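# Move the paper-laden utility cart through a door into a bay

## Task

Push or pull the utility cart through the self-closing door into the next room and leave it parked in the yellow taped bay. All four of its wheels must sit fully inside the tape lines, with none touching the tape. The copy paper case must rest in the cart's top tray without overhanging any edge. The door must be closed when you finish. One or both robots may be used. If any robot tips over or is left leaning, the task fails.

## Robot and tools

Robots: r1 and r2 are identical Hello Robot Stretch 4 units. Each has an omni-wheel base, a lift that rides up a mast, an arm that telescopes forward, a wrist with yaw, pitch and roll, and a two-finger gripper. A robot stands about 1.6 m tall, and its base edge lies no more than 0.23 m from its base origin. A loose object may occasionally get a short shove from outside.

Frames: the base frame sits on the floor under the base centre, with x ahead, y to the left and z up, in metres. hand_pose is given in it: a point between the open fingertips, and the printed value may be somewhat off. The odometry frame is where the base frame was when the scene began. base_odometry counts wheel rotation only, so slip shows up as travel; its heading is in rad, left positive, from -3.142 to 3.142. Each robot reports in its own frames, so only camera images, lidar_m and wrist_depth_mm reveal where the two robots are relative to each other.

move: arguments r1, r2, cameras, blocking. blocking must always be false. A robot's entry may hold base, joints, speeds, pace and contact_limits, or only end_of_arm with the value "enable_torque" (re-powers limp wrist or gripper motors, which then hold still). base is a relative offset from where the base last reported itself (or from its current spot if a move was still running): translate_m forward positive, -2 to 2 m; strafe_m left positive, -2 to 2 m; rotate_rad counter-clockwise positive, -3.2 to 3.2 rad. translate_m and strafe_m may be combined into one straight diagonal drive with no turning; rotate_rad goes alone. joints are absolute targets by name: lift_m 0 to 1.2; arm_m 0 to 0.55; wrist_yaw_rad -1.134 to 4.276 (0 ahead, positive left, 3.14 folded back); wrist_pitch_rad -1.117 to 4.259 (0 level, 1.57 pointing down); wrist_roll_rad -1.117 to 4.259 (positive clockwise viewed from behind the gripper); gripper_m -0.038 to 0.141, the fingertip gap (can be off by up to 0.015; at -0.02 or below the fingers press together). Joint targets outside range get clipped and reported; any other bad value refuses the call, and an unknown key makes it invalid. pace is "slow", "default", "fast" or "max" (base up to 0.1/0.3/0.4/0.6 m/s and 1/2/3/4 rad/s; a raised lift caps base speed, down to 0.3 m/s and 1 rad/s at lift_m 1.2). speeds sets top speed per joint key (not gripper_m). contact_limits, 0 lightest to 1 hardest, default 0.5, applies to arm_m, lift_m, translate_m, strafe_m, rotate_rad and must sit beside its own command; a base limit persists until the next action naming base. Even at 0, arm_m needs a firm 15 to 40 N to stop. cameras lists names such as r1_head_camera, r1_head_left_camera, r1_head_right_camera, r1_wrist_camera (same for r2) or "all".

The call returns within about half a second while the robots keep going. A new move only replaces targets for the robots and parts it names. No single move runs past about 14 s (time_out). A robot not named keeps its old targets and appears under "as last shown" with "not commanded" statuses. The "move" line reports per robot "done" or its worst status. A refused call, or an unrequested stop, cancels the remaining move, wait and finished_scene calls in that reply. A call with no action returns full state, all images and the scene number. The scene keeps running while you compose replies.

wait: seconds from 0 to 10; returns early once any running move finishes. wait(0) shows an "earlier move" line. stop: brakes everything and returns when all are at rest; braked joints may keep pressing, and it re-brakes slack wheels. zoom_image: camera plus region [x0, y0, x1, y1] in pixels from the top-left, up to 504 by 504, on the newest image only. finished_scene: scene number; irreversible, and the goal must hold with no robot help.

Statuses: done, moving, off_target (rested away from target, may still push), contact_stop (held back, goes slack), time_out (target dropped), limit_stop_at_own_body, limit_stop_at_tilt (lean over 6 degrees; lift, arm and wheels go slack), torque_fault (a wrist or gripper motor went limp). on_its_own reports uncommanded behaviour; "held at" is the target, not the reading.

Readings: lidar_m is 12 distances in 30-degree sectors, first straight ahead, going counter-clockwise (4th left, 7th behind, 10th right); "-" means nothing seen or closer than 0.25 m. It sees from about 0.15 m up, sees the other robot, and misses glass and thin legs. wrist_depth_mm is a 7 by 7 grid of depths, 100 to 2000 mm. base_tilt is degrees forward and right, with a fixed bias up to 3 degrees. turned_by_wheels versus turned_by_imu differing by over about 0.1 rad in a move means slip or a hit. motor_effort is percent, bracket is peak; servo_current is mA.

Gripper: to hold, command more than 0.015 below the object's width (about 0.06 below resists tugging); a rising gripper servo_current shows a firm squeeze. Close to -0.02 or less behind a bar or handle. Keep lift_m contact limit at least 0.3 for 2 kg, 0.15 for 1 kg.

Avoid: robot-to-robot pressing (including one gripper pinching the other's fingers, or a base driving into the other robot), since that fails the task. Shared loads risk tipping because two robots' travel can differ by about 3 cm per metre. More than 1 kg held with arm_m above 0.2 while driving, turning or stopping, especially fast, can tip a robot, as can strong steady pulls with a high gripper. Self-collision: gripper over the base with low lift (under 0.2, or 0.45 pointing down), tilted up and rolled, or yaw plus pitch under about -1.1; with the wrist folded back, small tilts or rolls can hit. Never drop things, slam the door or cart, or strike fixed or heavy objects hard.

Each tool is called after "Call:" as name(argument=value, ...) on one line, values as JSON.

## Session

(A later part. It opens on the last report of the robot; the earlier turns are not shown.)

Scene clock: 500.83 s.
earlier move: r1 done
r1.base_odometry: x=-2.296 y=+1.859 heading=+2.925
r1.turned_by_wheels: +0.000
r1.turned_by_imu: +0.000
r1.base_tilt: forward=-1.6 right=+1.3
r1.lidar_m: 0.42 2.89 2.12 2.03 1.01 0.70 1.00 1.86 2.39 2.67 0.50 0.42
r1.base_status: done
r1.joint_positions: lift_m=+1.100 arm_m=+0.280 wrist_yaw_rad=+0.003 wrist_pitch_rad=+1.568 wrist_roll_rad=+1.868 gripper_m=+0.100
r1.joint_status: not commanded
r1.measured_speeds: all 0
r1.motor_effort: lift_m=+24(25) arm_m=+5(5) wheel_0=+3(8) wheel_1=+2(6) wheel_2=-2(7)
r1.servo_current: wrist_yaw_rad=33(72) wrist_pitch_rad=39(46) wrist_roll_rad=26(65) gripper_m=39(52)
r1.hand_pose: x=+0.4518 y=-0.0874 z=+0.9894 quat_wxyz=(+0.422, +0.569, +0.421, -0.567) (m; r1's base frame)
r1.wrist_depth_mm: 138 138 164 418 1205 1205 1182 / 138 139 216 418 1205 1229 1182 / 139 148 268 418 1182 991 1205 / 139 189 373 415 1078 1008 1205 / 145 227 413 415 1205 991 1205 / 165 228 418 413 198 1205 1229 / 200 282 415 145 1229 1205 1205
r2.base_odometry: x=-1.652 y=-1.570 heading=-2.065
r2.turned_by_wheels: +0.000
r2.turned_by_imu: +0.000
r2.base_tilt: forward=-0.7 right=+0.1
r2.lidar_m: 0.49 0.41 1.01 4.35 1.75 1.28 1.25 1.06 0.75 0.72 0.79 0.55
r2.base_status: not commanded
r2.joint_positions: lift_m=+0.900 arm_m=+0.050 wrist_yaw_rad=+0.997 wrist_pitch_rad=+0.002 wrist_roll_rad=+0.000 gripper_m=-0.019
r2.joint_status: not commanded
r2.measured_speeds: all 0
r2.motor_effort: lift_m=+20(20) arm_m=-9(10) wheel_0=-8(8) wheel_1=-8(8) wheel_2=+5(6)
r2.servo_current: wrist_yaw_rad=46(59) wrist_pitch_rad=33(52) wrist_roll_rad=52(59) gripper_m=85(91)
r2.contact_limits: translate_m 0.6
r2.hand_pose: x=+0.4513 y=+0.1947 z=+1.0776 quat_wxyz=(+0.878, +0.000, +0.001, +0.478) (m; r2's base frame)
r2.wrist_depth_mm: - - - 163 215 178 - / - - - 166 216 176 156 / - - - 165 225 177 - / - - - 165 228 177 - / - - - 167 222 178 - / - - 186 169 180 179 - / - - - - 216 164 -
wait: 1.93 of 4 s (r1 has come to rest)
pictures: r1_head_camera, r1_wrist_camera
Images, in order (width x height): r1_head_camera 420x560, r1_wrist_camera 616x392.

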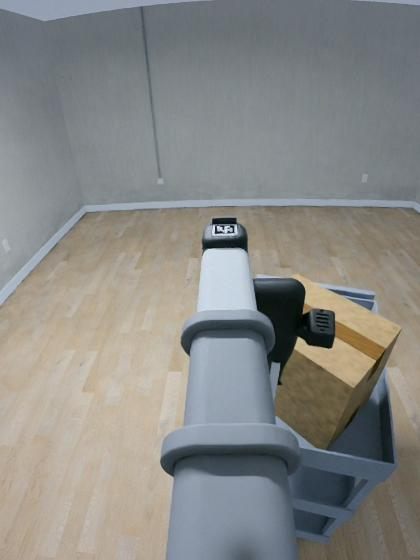

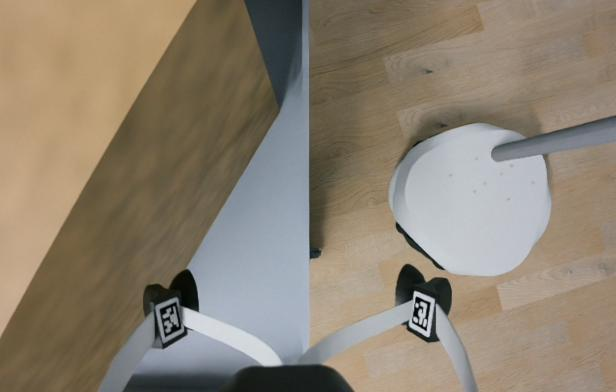

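Call:
move(blocking=false, r1={"base":{"translate_m":0.02,"strafe_m":0.06},"joints":{"gripper_m":0.075},"pace":"slow"})

Call:
wait(seconds=2.5)

Call:
move(blocking=false, r1={"joints":{"lift_m":0.99},"pace":"slow","contact_limits":{"lift_m":0.2}})

Call:
wait(seconds=2.5, cameras=["r1_head_camera","r1_wrist_camera"])

Scene clock: 515.27 s.
move: r1 moving
r1.base_odometry: x=-2.303 y=+1.848 heading=+2.925
r1.turned_by_wheels: +0.000
r1.turned_by_imu: +0.000
r1.base_tilt: forward=-1.6 right=+1.3
r1.lidar_m: 0.44 2.83 2.12 2.03 1.02 0.69 1.00 1.83 2.43 2.70 0.50 0.43
r1.base_status: translate_m moving; strafe_m moving
r1.joint_positions: lift_m=+1.100 arm_m=+0.280 wrist_yaw_rad=+0.003 wrist_pitch_rad=+1.568 wrist_roll_rad=+1.868 gripper_m=+0.092
r1.joint_status: gripper_m moving
r1.measured_speeds: translate_m=+0.015 strafe_m=+0.047 rotate_rad=-0.001 lift_m=+0.000 arm_m=+0.000 wrist_yaw_rad=+0.000 wrist_pitch_rad=+0.000 wrist_roll_rad=+0.000
r1.motor_effort: lift_m=+25(25) arm_m=+5(5) wheel_0=-7(8) wheel_1=+6(7) wheel_2=-3(3)
r1.servo_current: wrist_yaw_rad=72(72) wrist_pitch_rad=46(46) wrist_roll_rad=52(59) gripper_m=59(65)
r1.hand_pose: x=+0.4518 y=-0.0874 z=+0.9894 quat_wxyz=(+0.422, +0.569, +0.421, -0.567) (m; r1's base frame)
r1.wrist_depth_mm: 138 138 182 418 1229 1205 1205 / 139 141 221 418 1182 1182 1182 / 139 158 287 415 1205 991 1229 / 139 203 415 415 1078 1008 1182 / 154 242 415 415 1205 1008 1205 / 177 256 421 418 196 1205 1205 / 213 283 415 144 1205 1182 1205
r2: as last shown
r2.lidar_m: 0.49 0.41 1.00 4.37 1.73 1.29 1.22 1.07 0.78 0.74 0.80 0.52
r2.motor_effort: lift_m=+20(20) arm_m=-9(9) wheel_0=-7(8) wheel_1=-8(8) wheel_2=+6(6)
r2.servo_current: wrist_yaw_rad=46(59) wrist_pitch_rad=39(46) wrist_roll_rad=46(59) gripper_m=91(91)
r2.contact_limits: translate_m 0.6
r2.wrist_depth_mm: - - - 163 216 178 - / - - - 166 217 176 156 / - - - 164 225 177 - / - - - 165 227 177 - / - - - 167 222 178 - / - - 185 170 180 179 - / - - - - 216 165 -
pictures: none

Scene clock: 516.63 s.
earlier move: r1 done
r1.base_odometry: x=-2.328 y=+1.805 heading=+2.925
r1.turned_by_wheels: +0.000
r1.turned_by_imu: +0.000
r1.base_tilt: forward=-1.6 right=+1.3
r1.lidar_m: 0.42 2.84 2.04 1.98 1.01 0.69 0.89 1.89 2.45 2.74 0.51 0.42
r1.base_status: done
r1.joint_positions: lift_m=+1.100 arm_m=+0.280 wrist_yaw_rad=+0.003 wrist_pitch_rad=+1.568 wrist_roll_rad=+1.868 gripper_m=+0.075
r1.joint_status: all done
r1.measured_speeds: all 0
r1.motor_effort: lift_m=+24(25) arm_m=+5(5) wheel_0=-4(8) wheel_1=+3(8) wheel_2=-2(4)
r1.servo_current: wrist_yaw_rad=39(72) wrist_pitch_rad=39(52) wrist_roll_rad=46(65) gripper_m=46(72)
r1.hand_pose: x=+0.4518 y=-0.0874 z=+0.9894 quat_wxyz=(+0.422, +0.569, +0.421, -0.567) (m; r1's base frame)
r1.wrist_depth_mm: 138 168 243 415 1182 1205 1205 / 141 189 301 415 1182 1182 1205 / 158 220 387 415 1205 991 1229 / 176 264 415 413 1078 991 1205 / 202 324 415 418 1205 976 1205 / 237 377 211 415 188 1205 1229 / 1205 177 1205 143 1205 1205 1229
r2.base_odometry: x=-1.652 y=-1.570 heading=-2.065
r2.turned_by_wheels: +0.000
r2.turned_by_imu: +0.000
r2.base_tilt: forward=-0.6 right=+0.1
r2.lidar_m: 0.48 0.43 0.95 4.39 1.77 1.29 1.24 1.06 0.78 0.73 0.78 0.51
r2.base_status: not commanded
r2.joint_positions: lift_m=+0.900 arm_m=+0.050 wrist_yaw_rad=+0.997 wrist_pitch_rad=+0.002 wrist_roll_rad=+0.000 gripper_m=-0.019
r2.joint_status: not commanded
r2.measured_speeds: all 0
r2.motor_effort: lift_m=+20(20) arm_m=-9(9) wheel_0=-7(8) wheel_1=-8(8) wheel_2=+5(6)
r2.servo_current: wrist_yaw_rad=46(59) wrist_pitch_rad=39(46) wrist_roll_rad=46(59) gripper_m=91(98)
r2.contact_limits: translate_m 0.6
r2.hand_pose: x=+0.4513 y=+0.1947 z=+1.0776 quat_wxyz=(+0.878, +0.000, +0.001, +0.478) (m; r2's base frame)
r2.wrist_depth_mm: - - - 163 215 178 - / - - - 165 217 175 156 / - - - 164 225 176 - / - - - 165 228 177 - / - - - 167 221 178 - / - - 185 169 181 179 - / - - - - 216 164 -
wait: 1.37 of 2.5 s (r1 has come to rest)
pictures: none

Scene clock: 517.13 s.
move: r1 moving
r1.base_odometry: x=-2.328 y=+1.805 heading=+2.925
r1.turned_by_wheels: +0.000
r1.turned_by_imu: +0.000
r1.base_tilt: forward=-1.6 right=+1.3
r1.lidar_m: 0.41 2.81 2.06 1.97 0.99 0.68 0.87 1.91 2.45 2.73 0.51 0.40
r1.base_status: not commanded
r1.joint_positions: lift_m=+1.075 arm_m=+0.280 wrist_yaw_rad=+0.003 wrist_pitch_rad=+1.568 wrist_roll_rad=+1.868 gripper_m=+0.075
r1.joint_status: lift_m moving
r1.measured_speeds: translate_m=+0.000 strafe_m=+0.000 rotate_rad=+0.000 lift_m=-0.097 arm_m=+0.000 wrist_yaw_rad=+0.000 wrist_pitch_rad=+0.000 wrist_roll_rad=+0.000
r1.motor_effort: lift_m=+10(23) arm_m=+5(5) wheel_0=-4(5) wheel_1=+3(4) wheel_2=-2(2)
r1.servo_current: wrist_yaw_rad=52(59) wrist_pitch_rad=39(46) wrist_roll_rad=52(59) gripper_m=46(46)
r1.contact_limits: lift_m 0.2
r1.hand_pose: x=+0.4518 y=-0.0874 z=+0.9651 quat_wxyz=(+0.422, +0.569, +0.421, -0.567) (m; r1's base frame)
r1.wrist_depth_mm: 127 168 243 397 1182 1182 1182 / 141 189 301 397 1182 1182 1182 / 159 220 387 397 1182 946 1182 / 176 263 397 394 1138 960 1205 / 202 325 397 397 1138 976 1182 / 238 397 198 394 187 1160 1205 / 265 161 1182 143 1182 1182 1229
r2: as last shown
r2.base_tilt: forward=-0.7 right=+0.1
r2.lidar_m: 0.49 0.42 0.96 4.37 1.77 1.29 1.24 1.05 0.77 0.75 0.79 0.54
r2.servo_current: wrist_yaw_rad=46(52) wrist_pitch_rad=39(39) wrist_roll_rad=59(59) gripper_m=85(104)
r2.contact_limits: translate_m 0.6
r2.wrist_depth_mm: - - - 163 215 178 - / - - - 166 216 175 156 / - - - 167 225 177 - / - - - 165 228 177 - / - - - 166 221 178 - / - - 185 169 180 178 - / - - - - 216 165 -
pictures: none

Scene clock: 518.40 s.
earlier move: r1 done
r1.base_odometry: x=-2.328 y=+1.805 heading=+2.925
r1.turned_by_wheels: +0.000
r1.turned_by_imu: +0.000
r1.base_tilt: forward=-1.6 right=+1.3
r1.lidar_m: 0.42 2.78 2.06 1.97 1.00 0.70 0.87 1.88 2.46 2.74 0.48 0.43
r1.base_status: not commanded
r1.joint_positions: lift_m=+0.991 arm_m=+0.280 wrist_yaw_rad=+0.003 wrist_pitch_rad=+1.568 wrist_roll_rad=+1.868 gripper_m=+0.075
r1.joint_status: all done
r1.measured_speeds: all 0
r1.motor_effort: lift_m=+12(23) arm_m=+5(5) wheel_0=-4(5) wheel_1=+4(4) wheel_2=-2(2)
r1.servo_current: wrist_yaw_rad=59(65) wrist_pitch_rad=46(52) wrist_roll_rad=52(59) gripper_m=39(52)
r1.contact_limits: lift_m 0.2
r1.hand_pose: x=+0.4518 y=-0.0874 z=+0.8804 quat_wxyz=(+0.422, +0.569, +0.421, -0.567) (m; r1's base frame)
r1.wrist_depth_mm: 122 168 243 306 1098 1118 1098 / 141 189 298 309 1078 1118 1118 / 159 220 307 307 1060 878 1098 / 176 262 307 309 1098 891 891 / 203 307 307 307 1098 891 1098 / 237 309 212 307 187 1078 1098 / 307 177 309 143 1098 1098 1118
r2.base_odometry: x=-1.652 y=-1.570 heading=-2.065
r2.turned_by_wheels: +0.000
r2.turned_by_imu: +0.000
r2.base_tilt: forward=-0.7 right=+0.0
r2.lidar_m: 0.50 0.45 0.96 4.34 1.74 1.29 1.24 1.03 0.78 0.74 0.78 0.54
r2.base_status: not commanded
r2.joint_positions: lift_m=+0.900 arm_m=+0.050 wrist_yaw_rad=+0.997 wrist_pitch_rad=+0.002 wrist_roll_rad=+0.000 gripper_m=-0.019
r2.joint_status: not commanded
r2.measured_speeds: all 0
r2.motor_effort: lift_m=+20(20) arm_m=-9(9) wheel_0=-7(8) wheel_1=-8(8) wheel_2=+5(6)
r2.servo_current: wrist_yaw_rad=46(59) wrist_pitch_rad=39(46) wrist_roll_rad=46(59) gripper_m=85(104)
r2.contact_limits: translate_m 0.6
r2.hand_pose: x=+0.4513 y=+0.1947 z=+1.0776 quat_wxyz=(+0.878, +0.000, +0.001, +0.478) (m; r2's base frame)
r2.wrist_depth_mm: - - - 163 215 178 - / - - - 165 216 176 156 / - - - 167 226 177 - / - - - 166 227 177 - / - - - 166 221 178 - / - - 186 170 180 178 - / - - - - 216 165 -
wait: 1.27 of 2.5 s (r1 has come to rest)
pictures: r1_head_camera, r1_wrist_camera
Images, in order (width x height): r1_head_camera 420x560, r1_wrist_camera 616x392.

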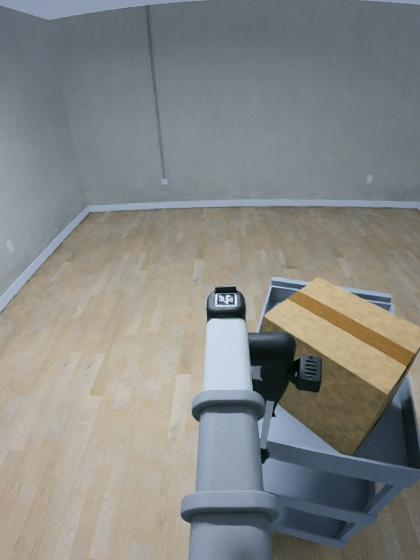

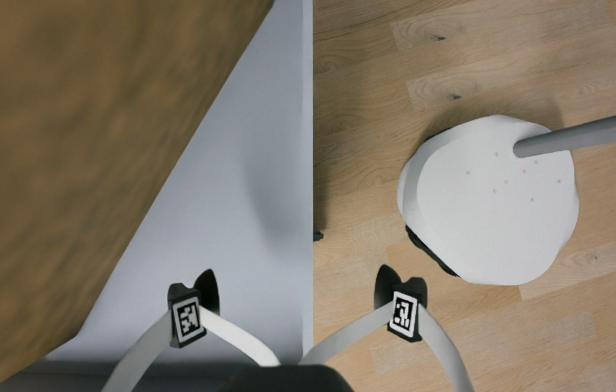

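Call:
move(blocking=false, r1={"joints":{"lift_m":0.925},"pace":"slow","contact_limits":{"lift_m":0.1}})

Call:
wait(seconds=2.0, cameras=["r1_head_camera","r1_wrist_camera"])

Scene clock: 524.70 s.
move: r1 moving
r1.base_odometry: x=-2.328 y=+1.805 heading=+2.925
r1.turned_by_wheels: +0.000
r1.turned_by_imu: +0.000
r1.base_tilt: forward=-1.6 right=+1.3
r1.lidar_m: 0.41 2.77 2.07 1.98 0.98 0.68 0.88 1.90 2.48 2.74 0.51 0.40
r1.base_status: not commanded
r1.joint_positions: lift_m=+0.965 arm_m=+0.280 wrist_yaw_rad=+0.003 wrist_pitch_rad=+1.568 wrist_roll_rad=+1.868 gripper_m=+0.075
r1.joint_status: lift_m moving
r1.measured_speeds: translate_m=+0.000 strafe_m=+0.000 rotate_rad=+0.000 lift_m=-0.097 arm_m=+0.000 wrist_yaw_rad=+0.000 wrist_pitch_rad=+0.000 wrist_roll_rad=+0.000
r1.motor_effort: lift_m=+9(13) arm_m=+5(5) wheel_0=-4(4) wheel_1=+3(4) wheel_2=-2(2)
r1.servo_current: wrist_yaw_rad=39(52) wrist_pitch_rad=39(46) wrist_roll_rad=39(52) gripper_m=46(52)
r1.contact_limits: lift_m 0.1
r1.hand_pose: x=+0.4518 y=-0.0874 z=+0.8551 quat_wxyz=(+0.422, +0.569, +0.421, -0.567) (m; r1's base frame)
r1.wrist_depth_mm: 122 168 243 285 1078 1060 1078 / 141 189 285 283 1060 1078 1078 / 159 219 286 285 1078 854 854 / 176 262 283 283 1078 866 866 / 202 286 285 286 1078 854 878 / 237 287 211 286 188 1078 1078 / 286 283 285 143 1078 1078 1060
r2: as last shown
r2.base_tilt: forward=-0.6 right=+0.1
r2.lidar_m: 0.48 0.43 0.98 4.37 1.72 1.28 1.25 1.05 0.77 0.73 0.79 0.55
r2.motor_effort: lift_m=+20(20) arm_m=-9(10) wheel_0=-8(8) wheel_1=-8(8) wheel_2=+5(6)
r2.servo_current: wrist_yaw_rad=52(59) wrist_pitch_rad=39(39) wrist_roll_rad=52(59) gripper_m=85(91)
r2.contact_limits: translate_m 0.6
r2.wrist_depth_mm: - - - 163 215 178 - / - - - 165 217 175 156 / - - - 165 224 177 - / - - - 165 228 177 - / - - - 167 222 177 - / - - 186 170 181 179 - / - - - - 216 165 -
pictures: none

Scene clock: 525.63 s.
earlier move: r1 done
r1.base_odometry: x=-2.328 y=+1.805 heading=+2.925
r1.turned_by_wheels: +0.000
r1.turned_by_imu: +0.000
r1.base_tilt: forward=-1.6 right=+1.3
r1.lidar_m: 0.42 2.81 2.07 1.98 1.00 0.69 0.89 1.91 2.46 2.75 0.50 0.43
r1.base_status: not commanded
r1.joint_positions: lift_m=+0.926 arm_m=+0.280 wrist_yaw_rad=+0.003 wrist_pitch_rad=+1.568 wrist_roll_rad=+1.868 gripper_m=+0.075
r1.joint_status: all done
r1.measured_speeds: all 0
r1.motor_effort: lift_m=+12(13) arm_m=+5(5) wheel_0=-4(5) wheel_1=+3(4) wheel_2=-2(2)
r1.servo_current: wrist_yaw_rad=59(65) wrist_pitch_rad=46(52) wrist_roll_rad=46(65) gripper_m=46(52)
r1.contact_limits: lift_m 0.1
r1.hand_pose: x=+0.4518 y=-0.0874 z=+0.8154 quat_wxyz=(+0.422, +0.569, +0.421, -0.567) (m; r1's base frame)
r1.wrist_depth_mm: 122 168 243 243 1025 1008 1042 / 141 189 243 243 1025 1025 1025 / 159 218 242 242 1042 809 820 / 175 243 243 243 1025 820 831 / 202 243 243 243 1025 831 820 / 237 244 212 244 188 1025 1025 / 242 243 244 143 1025 1060 1042
r2.base_odometry: x=-1.652 y=-1.570 heading=-2.065
r2.turned_by_wheels: +0.000
r2.turned_by_imu: +0.000
r2.base_tilt: forward=-0.7 right=+0.1
r2.lidar_m: 0.49 0.42 0.99 4.35 1.73 1.32 1.23 1.05 0.77 0.74 0.77 0.54
r2.base_status: not commanded
r2.joint_positions: lift_m=+0.900 arm_m=+0.050 wrist_yaw_rad=+0.997 wrist_pitch_rad=+0.002 wrist_roll_rad=+0.000 gripper_m=-0.019
r2.joint_status: not commanded
r2.measured_speeds: all 0
r2.motor_effort: lift_m=+20(20) arm_m=-9(10) wheel_0=-8(8) wheel_1=-8(8) wheel_2=+6(6)
r2.servo_current: wrist_yaw_rad=52(59) wrist_pitch_rad=46(46) wrist_roll_rad=65(65) gripper_m=78(91)
r2.contact_limits: translate_m 0.6
r2.hand_pose: x=+0.4513 y=+0.1947 z=+1.0776 quat_wxyz=(+0.878, +0.000, +0.001, +0.478) (m; r2's base frame)
r2.wrist_depth_mm: - - - 163 215 178 - / - - - 166 217 175 156 / - - - 167 225 177 - / - - - 166 228 177 - / - - - 167 222 178 - / - - 185 170 180 178 - / - - - - 216 164 -
wait: 0.93 of 2 s (r1 has come to rest)
pictures: r1_head_camera, r1_wrist_camera
Images, in order (width x height): r1_head_camera 420x560, r1_wrist_camera 616x392.

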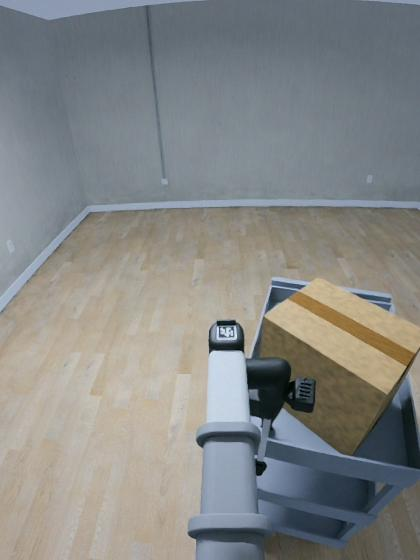

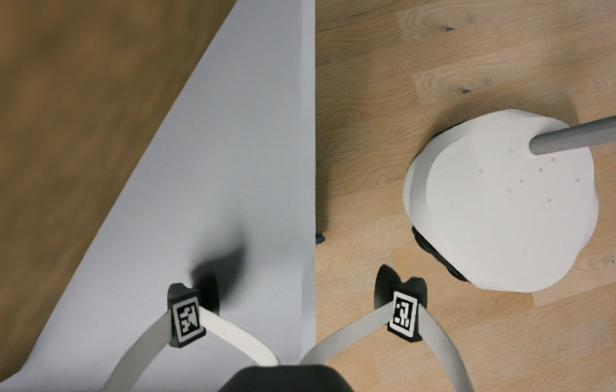

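Call:
move(blocking=false, r1={"joints":{"gripper_m":-0.035}})

Call:
wait(seconds=2.0, cameras=["r1_head_camera","r1_wrist_camera","r1_head_left_camera"])

Scene clock: 530.10 s.
move: r1 moving
r1.base_odometry: x=-2.328 y=+1.805 heading=+2.925
r1.turned_by_wheels: +0.000
r1.turned_by_imu: +0.000
r1.base_tilt: forward=-1.6 right=+1.3
r1.lidar_m: 0.42 2.80 2.06 1.97 1.00 0.69 0.88 1.90 2.46 2.75 0.50 0.42
r1.base_status: not commanded
r1.joint_positions: lift_m=+0.926 arm_m=+0.280 wrist_yaw_rad=+0.003 wrist_pitch_rad=+1.568 wrist_roll_rad=+1.868 gripper_m=+0.057
r1.joint_status: gripper_m moving
r1.measured_speeds: all 0
r1.motor_effort: lift_m=+12(12) arm_m=+5(5) wheel_0=-4(4) wheel_1=+4(4) wheel_2=-2(2)
r1.servo_current: wrist_yaw_rad=39(65) wrist_pitch_rad=39(52) wrist_roll_rad=39(59) gripper_m=111(111)
r1.contact_limits: lift_m 0.1
r1.hand_pose: x=+0.4518 y=-0.0874 z=+0.8154 quat_wxyz=(+0.422, +0.569, +0.421, -0.567) (m; r1's base frame)
r1.wrist_depth_mm: 123 167 241 242 1025 1042 1025 / 138 187 243 243 1008 1025 1042 / 162 217 243 242 1042 820 820 / 175 244 243 243 1025 820 820 / 207 244 244 243 1025 831 831 / 236 244 211 244 187 1042 1042 / 243 242 242 142 1025 1042 1025
r2: as last shown
r2.lidar_m: 0.49 0.45 0.98 4.36 1.75 1.26 1.25 1.08 0.77 0.75 0.80 0.54
r2.motor_effort: lift_m=+20(20) arm_m=-9(9) wheel_0=-7(8) wheel_1=-8(8) wheel_2=+5(6)
r2.servo_current: wrist_yaw_rad=33(52) wrist_pitch_rad=39(46) wrist_roll_rad=52(59) gripper_m=85(98)
r2.contact_limits: translate_m 0.6
r2.wrist_depth_mm: - - - 162 216 178 - / - - - 165 217 175 156 / - - - 167 225 177 - / - - - 166 228 177 - / - - - 167 221 178 - / - - 186 169 180 179 - / - - - - 216 164 -
pictures: none

Scene clock: 531.37 s.
earlier move: r1 done
r1.base_odometry: x=-2.328 y=+1.805 heading=+2.925
r1.turned_by_wheels: +0.000
r1.turned_by_imu: +0.000
r1.base_tilt: forward=-1.6 right=+1.3
r1.lidar_m: 0.43 2.80 2.07 1.98 0.99 0.69 0.89 1.89 2.44 2.73 0.51 0.43
r1.base_status: not commanded
r1.joint_positions: lift_m=+0.925 arm_m=+0.280 wrist_yaw_rad=+0.002 wrist_pitch_rad=+1.568 wrist_roll_rad=+1.868 gripper_m=-0.034
r1.joint_status: all done
r1.measured_speeds: all 0
r1.motor_effort: lift_m=+15(15) arm_m=+5(5) wheel_0=-4(5) wheel_1=+3(4) wheel_2=-2(2)
r1.servo_current: wrist_yaw_rad=46(65) wrist_pitch_rad=33(52) wrist_roll_rad=52(72) gripper_m=78(137)
r1.contact_limits: lift_m 0.1
r1.hand_pose: x=+0.4517 y=-0.0874 z=+0.8151 quat_wxyz=(+0.422, +0.569, +0.421, -0.567) (m; r1's base frame)
r1.wrist_depth_mm: 139 179 240 1025 1025 1042 1060 / 148 199 241 242 1042 1060 1042 / 162 232 241 242 1025 831 831 / 187 240 239 240 1042 820 820 / 214 240 240 241 1042 820 831 / 238 239 188 198 180 1042 1042 / 238 151 240 171 178 1042 1042
r2.base_odometry: x=-1.652 y=-1.570 heading=-2.065
r2.turned_by_wheels: +0.000
r2.turned_by_imu: +0.000
r2.base_tilt: forward=-0.7 right=+0.1
r2.lidar_m: 0.49 0.45 0.96 4.36 1.74 1.30 1.24 1.04 0.78 0.73 0.80 0.53
r2.base_status: not commanded
r2.joint_positions: lift_m=+0.900 arm_m=+0.050 wrist_yaw_rad=+0.997 wrist_pitch_rad=+0.002 wrist_roll_rad=+0.000 gripper_m=-0.019
r2.joint_status: not commanded
r2.measured_speeds: all 0
r2.motor_effort: lift_m=+20(20) arm_m=-9(9) wheel_0=-8(8) wheel_1=-7(8) wheel_2=+5(6)
r2.servo_current: wrist_yaw_rad=46(59) wrist_pitch_rad=39(46) wrist_roll_rad=52(59) gripper_m=78(98)
r2.contact_limits: translate_m 0.6
r2.hand_pose: x=+0.4513 y=+0.1947 z=+1.0776 quat_wxyz=(+0.878, +0.000, +0.001, +0.478) (m; r2's base frame)
r2.wrist_depth_mm: - - - 162 215 178 - / - - - 165 216 175 156 / - - - 167 225 176 - / - - - 166 228 177 - / - - - 167 222 178 - / - - 185 170 180 179 - / - - - - 216 164 -
wait: 1.27 of 2 s (r1 has come to rest)
pictures: r1_head_camera, r1_head_left_camera, r1_wrist_camera
Images, in order (width x height): r1_head_camera 420x560, r1_head_left_camera 420x672, r1_wrist_camera 616x392.

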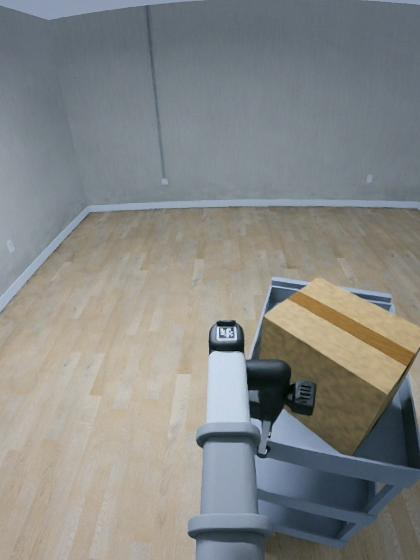

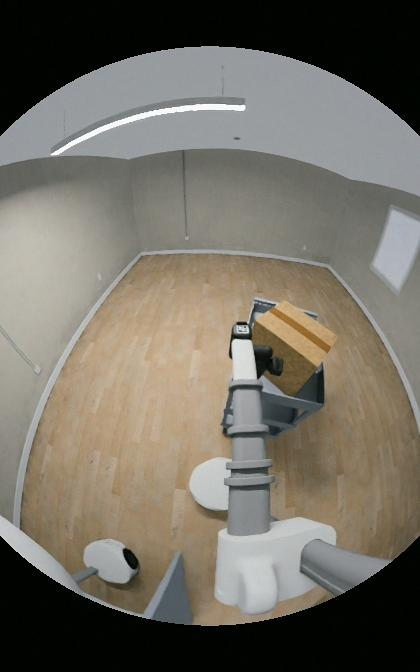

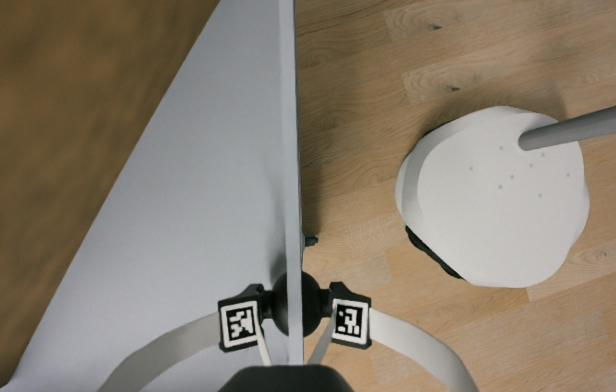

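Call:
move(blocking=false, r1={"base":{"rotate_rad":0.29},"pace":"slow","contact_limits":{"rotate_rad":0.6}})

Call:
wait(seconds=3.0, cameras=["r1_head_camera","r1_wrist_camera","r1_head_left_camera"])

Scene clock: 555.93 s.
move: r1 moving
r1.base_odometry: x=-2.328 y=+1.805 heading=+3.050
r1.turned_by_wheels: +0.125
r1.turned_by_imu: +0.125
r1.base_tilt: forward=-1.6 right=+1.3
r1.lidar_m: 0.42 2.49 2.01 1.97 0.97 0.70 1.31 1.89 2.78 2.74 0.44 0.39
r1.base_status: rotate_rad moving
r1.joint_positions: lift_m=+0.925 arm_m=+0.280 wrist_yaw_rad=+0.002 wrist_pitch_rad=+1.568 wrist_roll_rad=+1.869 gripper_m=-0.034
r1.joint_status: not commanded
r1.measured_speeds: translate_m=+0.000 strafe_m=+0.000 rotate_rad=+0.487 lift_m=+0.000 arm_m=+0.000 wrist_yaw_rad=+0.000 wrist_pitch_rad=+0.000 wrist_roll_rad=+0.005
r1.motor_effort: lift_m=+15(15) arm_m=+5(5) wheel_0=-13(13) wheel_1=-6(8) wheel_2=-10(10)
r1.servo_current: wrist_yaw_rad=65(65) wrist_pitch_rad=46(46) wrist_roll_rad=46(59) gripper_m=65(78)
r1.contact_limits: lift_m 0.1; rotate_rad 0.6
r1.hand_pose: x=+0.4517 y=-0.0874 z=+0.8151 quat_wxyz=(+0.421, +0.569, +0.420, -0.567) (m; r1's base frame)
r1.wrist_depth_mm: 153 203 243 244 1025 1060 1042 / 168 229 244 243 1008 1025 1042 / 192 245 243 243 1025 820 831 / 220 244 244 243 1025 820 820 / 243 244 243 243 1042 842 820 / 244 242 186 185 179 1008 1025 / 242 148 243 179 176 1025 1042
r2: as last shown
r2.base_tilt: forward=-0.6 right=+0.1
r2.lidar_m: 0.48 0.42 0.96 4.39 1.75 1.29 1.24 1.08 0.79 0.73 0.80 0.54
r2.motor_effort: lift_m=+20(20) arm_m=-9(9) wheel_0=-7(8) wheel_1=-8(8) wheel_2=+5(6)
r2.servo_current: wrist_yaw_rad=52(59) wrist_pitch_rad=46(46) wrist_roll_rad=52(65) gripper_m=85(91)
r2.contact_limits: translate_m 0.6
r2.wrist_depth_mm: - - - 163 216 177 - / - - - 166 217 175 156 / - - - 167 225 176 - / - - - 166 227 177 - / - - - 166 221 178 - / - - 186 169 180 178 - / - - - - 216 164 -
pictures: none

Scene clock: 556.80 s.
earlier move: r1 done
r1.base_odometry: x=-2.329 y=+1.805 heading=-3.068
r1.turned_by_wheels: +0.165
r1.turned_by_imu: +0.166
r1.base_tilt: forward=-1.6 right=+1.3
r1.lidar_m: 0.43 2.24 1.99 2.00 0.97 0.66 1.88 2.03 2.74 2.75 0.40 0.38
r1.base_status: done
r1.joint_positions: lift_m=+0.925 arm_m=+0.280 wrist_yaw_rad=+0.000 wrist_pitch_rad=+1.568 wrist_roll_rad=+1.871 gripper_m=-0.034
r1.joint_status: not commanded
r1.measured_speeds: all 0
r1.motor_effort: lift_m=+15(15) arm_m=+4(5) wheel_0=+1(13) wheel_1=-2(8) wheel_2=+3(10)
r1.servo_current: wrist_yaw_rad=59(65) wrist_pitch_rad=46(46) wrist_roll_rad=52(65) gripper_m=72(78)
r1.contact_limits: lift_m 0.1; rotate_rad 0.6
r1.hand_pose: x=+0.4516 y=-0.0874 z=+0.8151 quat_wxyz=(+0.420, +0.570, +0.419, -0.568) (m; r1's base frame)
r1.wrist_depth_mm: 164 209 242 244 1042 1042 1060 / 190 241 243 243 1042 1025 1042 / 219 242 244 243 1025 820 820 / 241 241 241 242 904 831 831 / 241 242 242 244 1008 820 1025 / - - 183 197 1025 1042 1042 / 1025 155 179 173 1025 135 1042
r2.base_odometry: x=-1.652 y=-1.570 heading=-2.065
r2.turned_by_wheels: +0.000
r2.turned_by_imu: +0.000
r2.base_tilt: forward=-0.7 right=+0.0
r2.lidar_m: 0.48 0.43 0.97 4.35 1.72 1.30 1.25 1.05 0.78 0.75 0.80 0.55
r2.base_status: not commanded
r2.joint_positions: lift_m=+0.900 arm_m=+0.050 wrist_yaw_rad=+0.997 wrist_pitch_rad=+0.002 wrist_roll_rad=+0.000 gripper_m=-0.019
r2.joint_status: not commanded
r2.measured_speeds: all 0
r2.motor_effort: lift_m=+20(20) arm_m=-9(10) wheel_0=-8(8) wheel_1=-8(8) wheel_2=+5(6)
r2.servo_current: wrist_yaw_rad=46(59) wrist_pitch_rad=33(46) wrist_roll_rad=39(65) gripper_m=91(98)
r2.contact_limits: translate_m 0.6
r2.hand_pose: x=+0.4513 y=+0.1947 z=+1.0776 quat_wxyz=(+0.878, +0.000, +0.001, +0.478) (m; r2's base frame)
r2.wrist_depth_mm: - - - 163 215 178 - / - - - 165 217 175 156 / - - - 167 225 177 - / - - 1499 165 228 177 - / - - 1499 166 222 178 - / - - 185 170 180 178 - / - - 1921 - 216 165 -
wait: 0.87 of 3 s (r1 has come to rest)
pictures: r1_head_camera, r1_head_left_camera, r1_wrist_camera
Images, in order (width x height): r1_head_camera 420x560, r1_head_left_camera 420x672, r1_wrist_camera 616x392.

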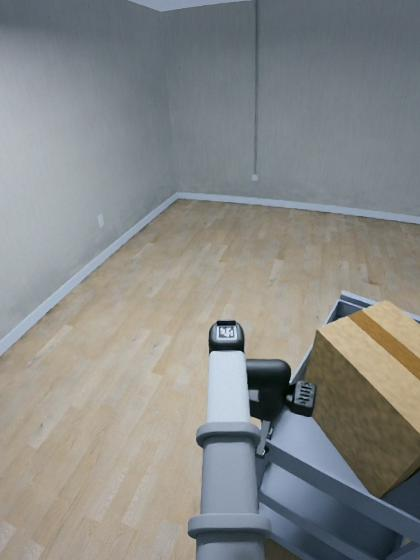

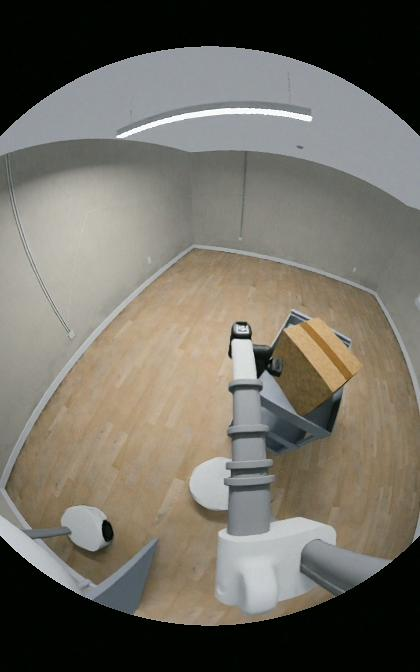

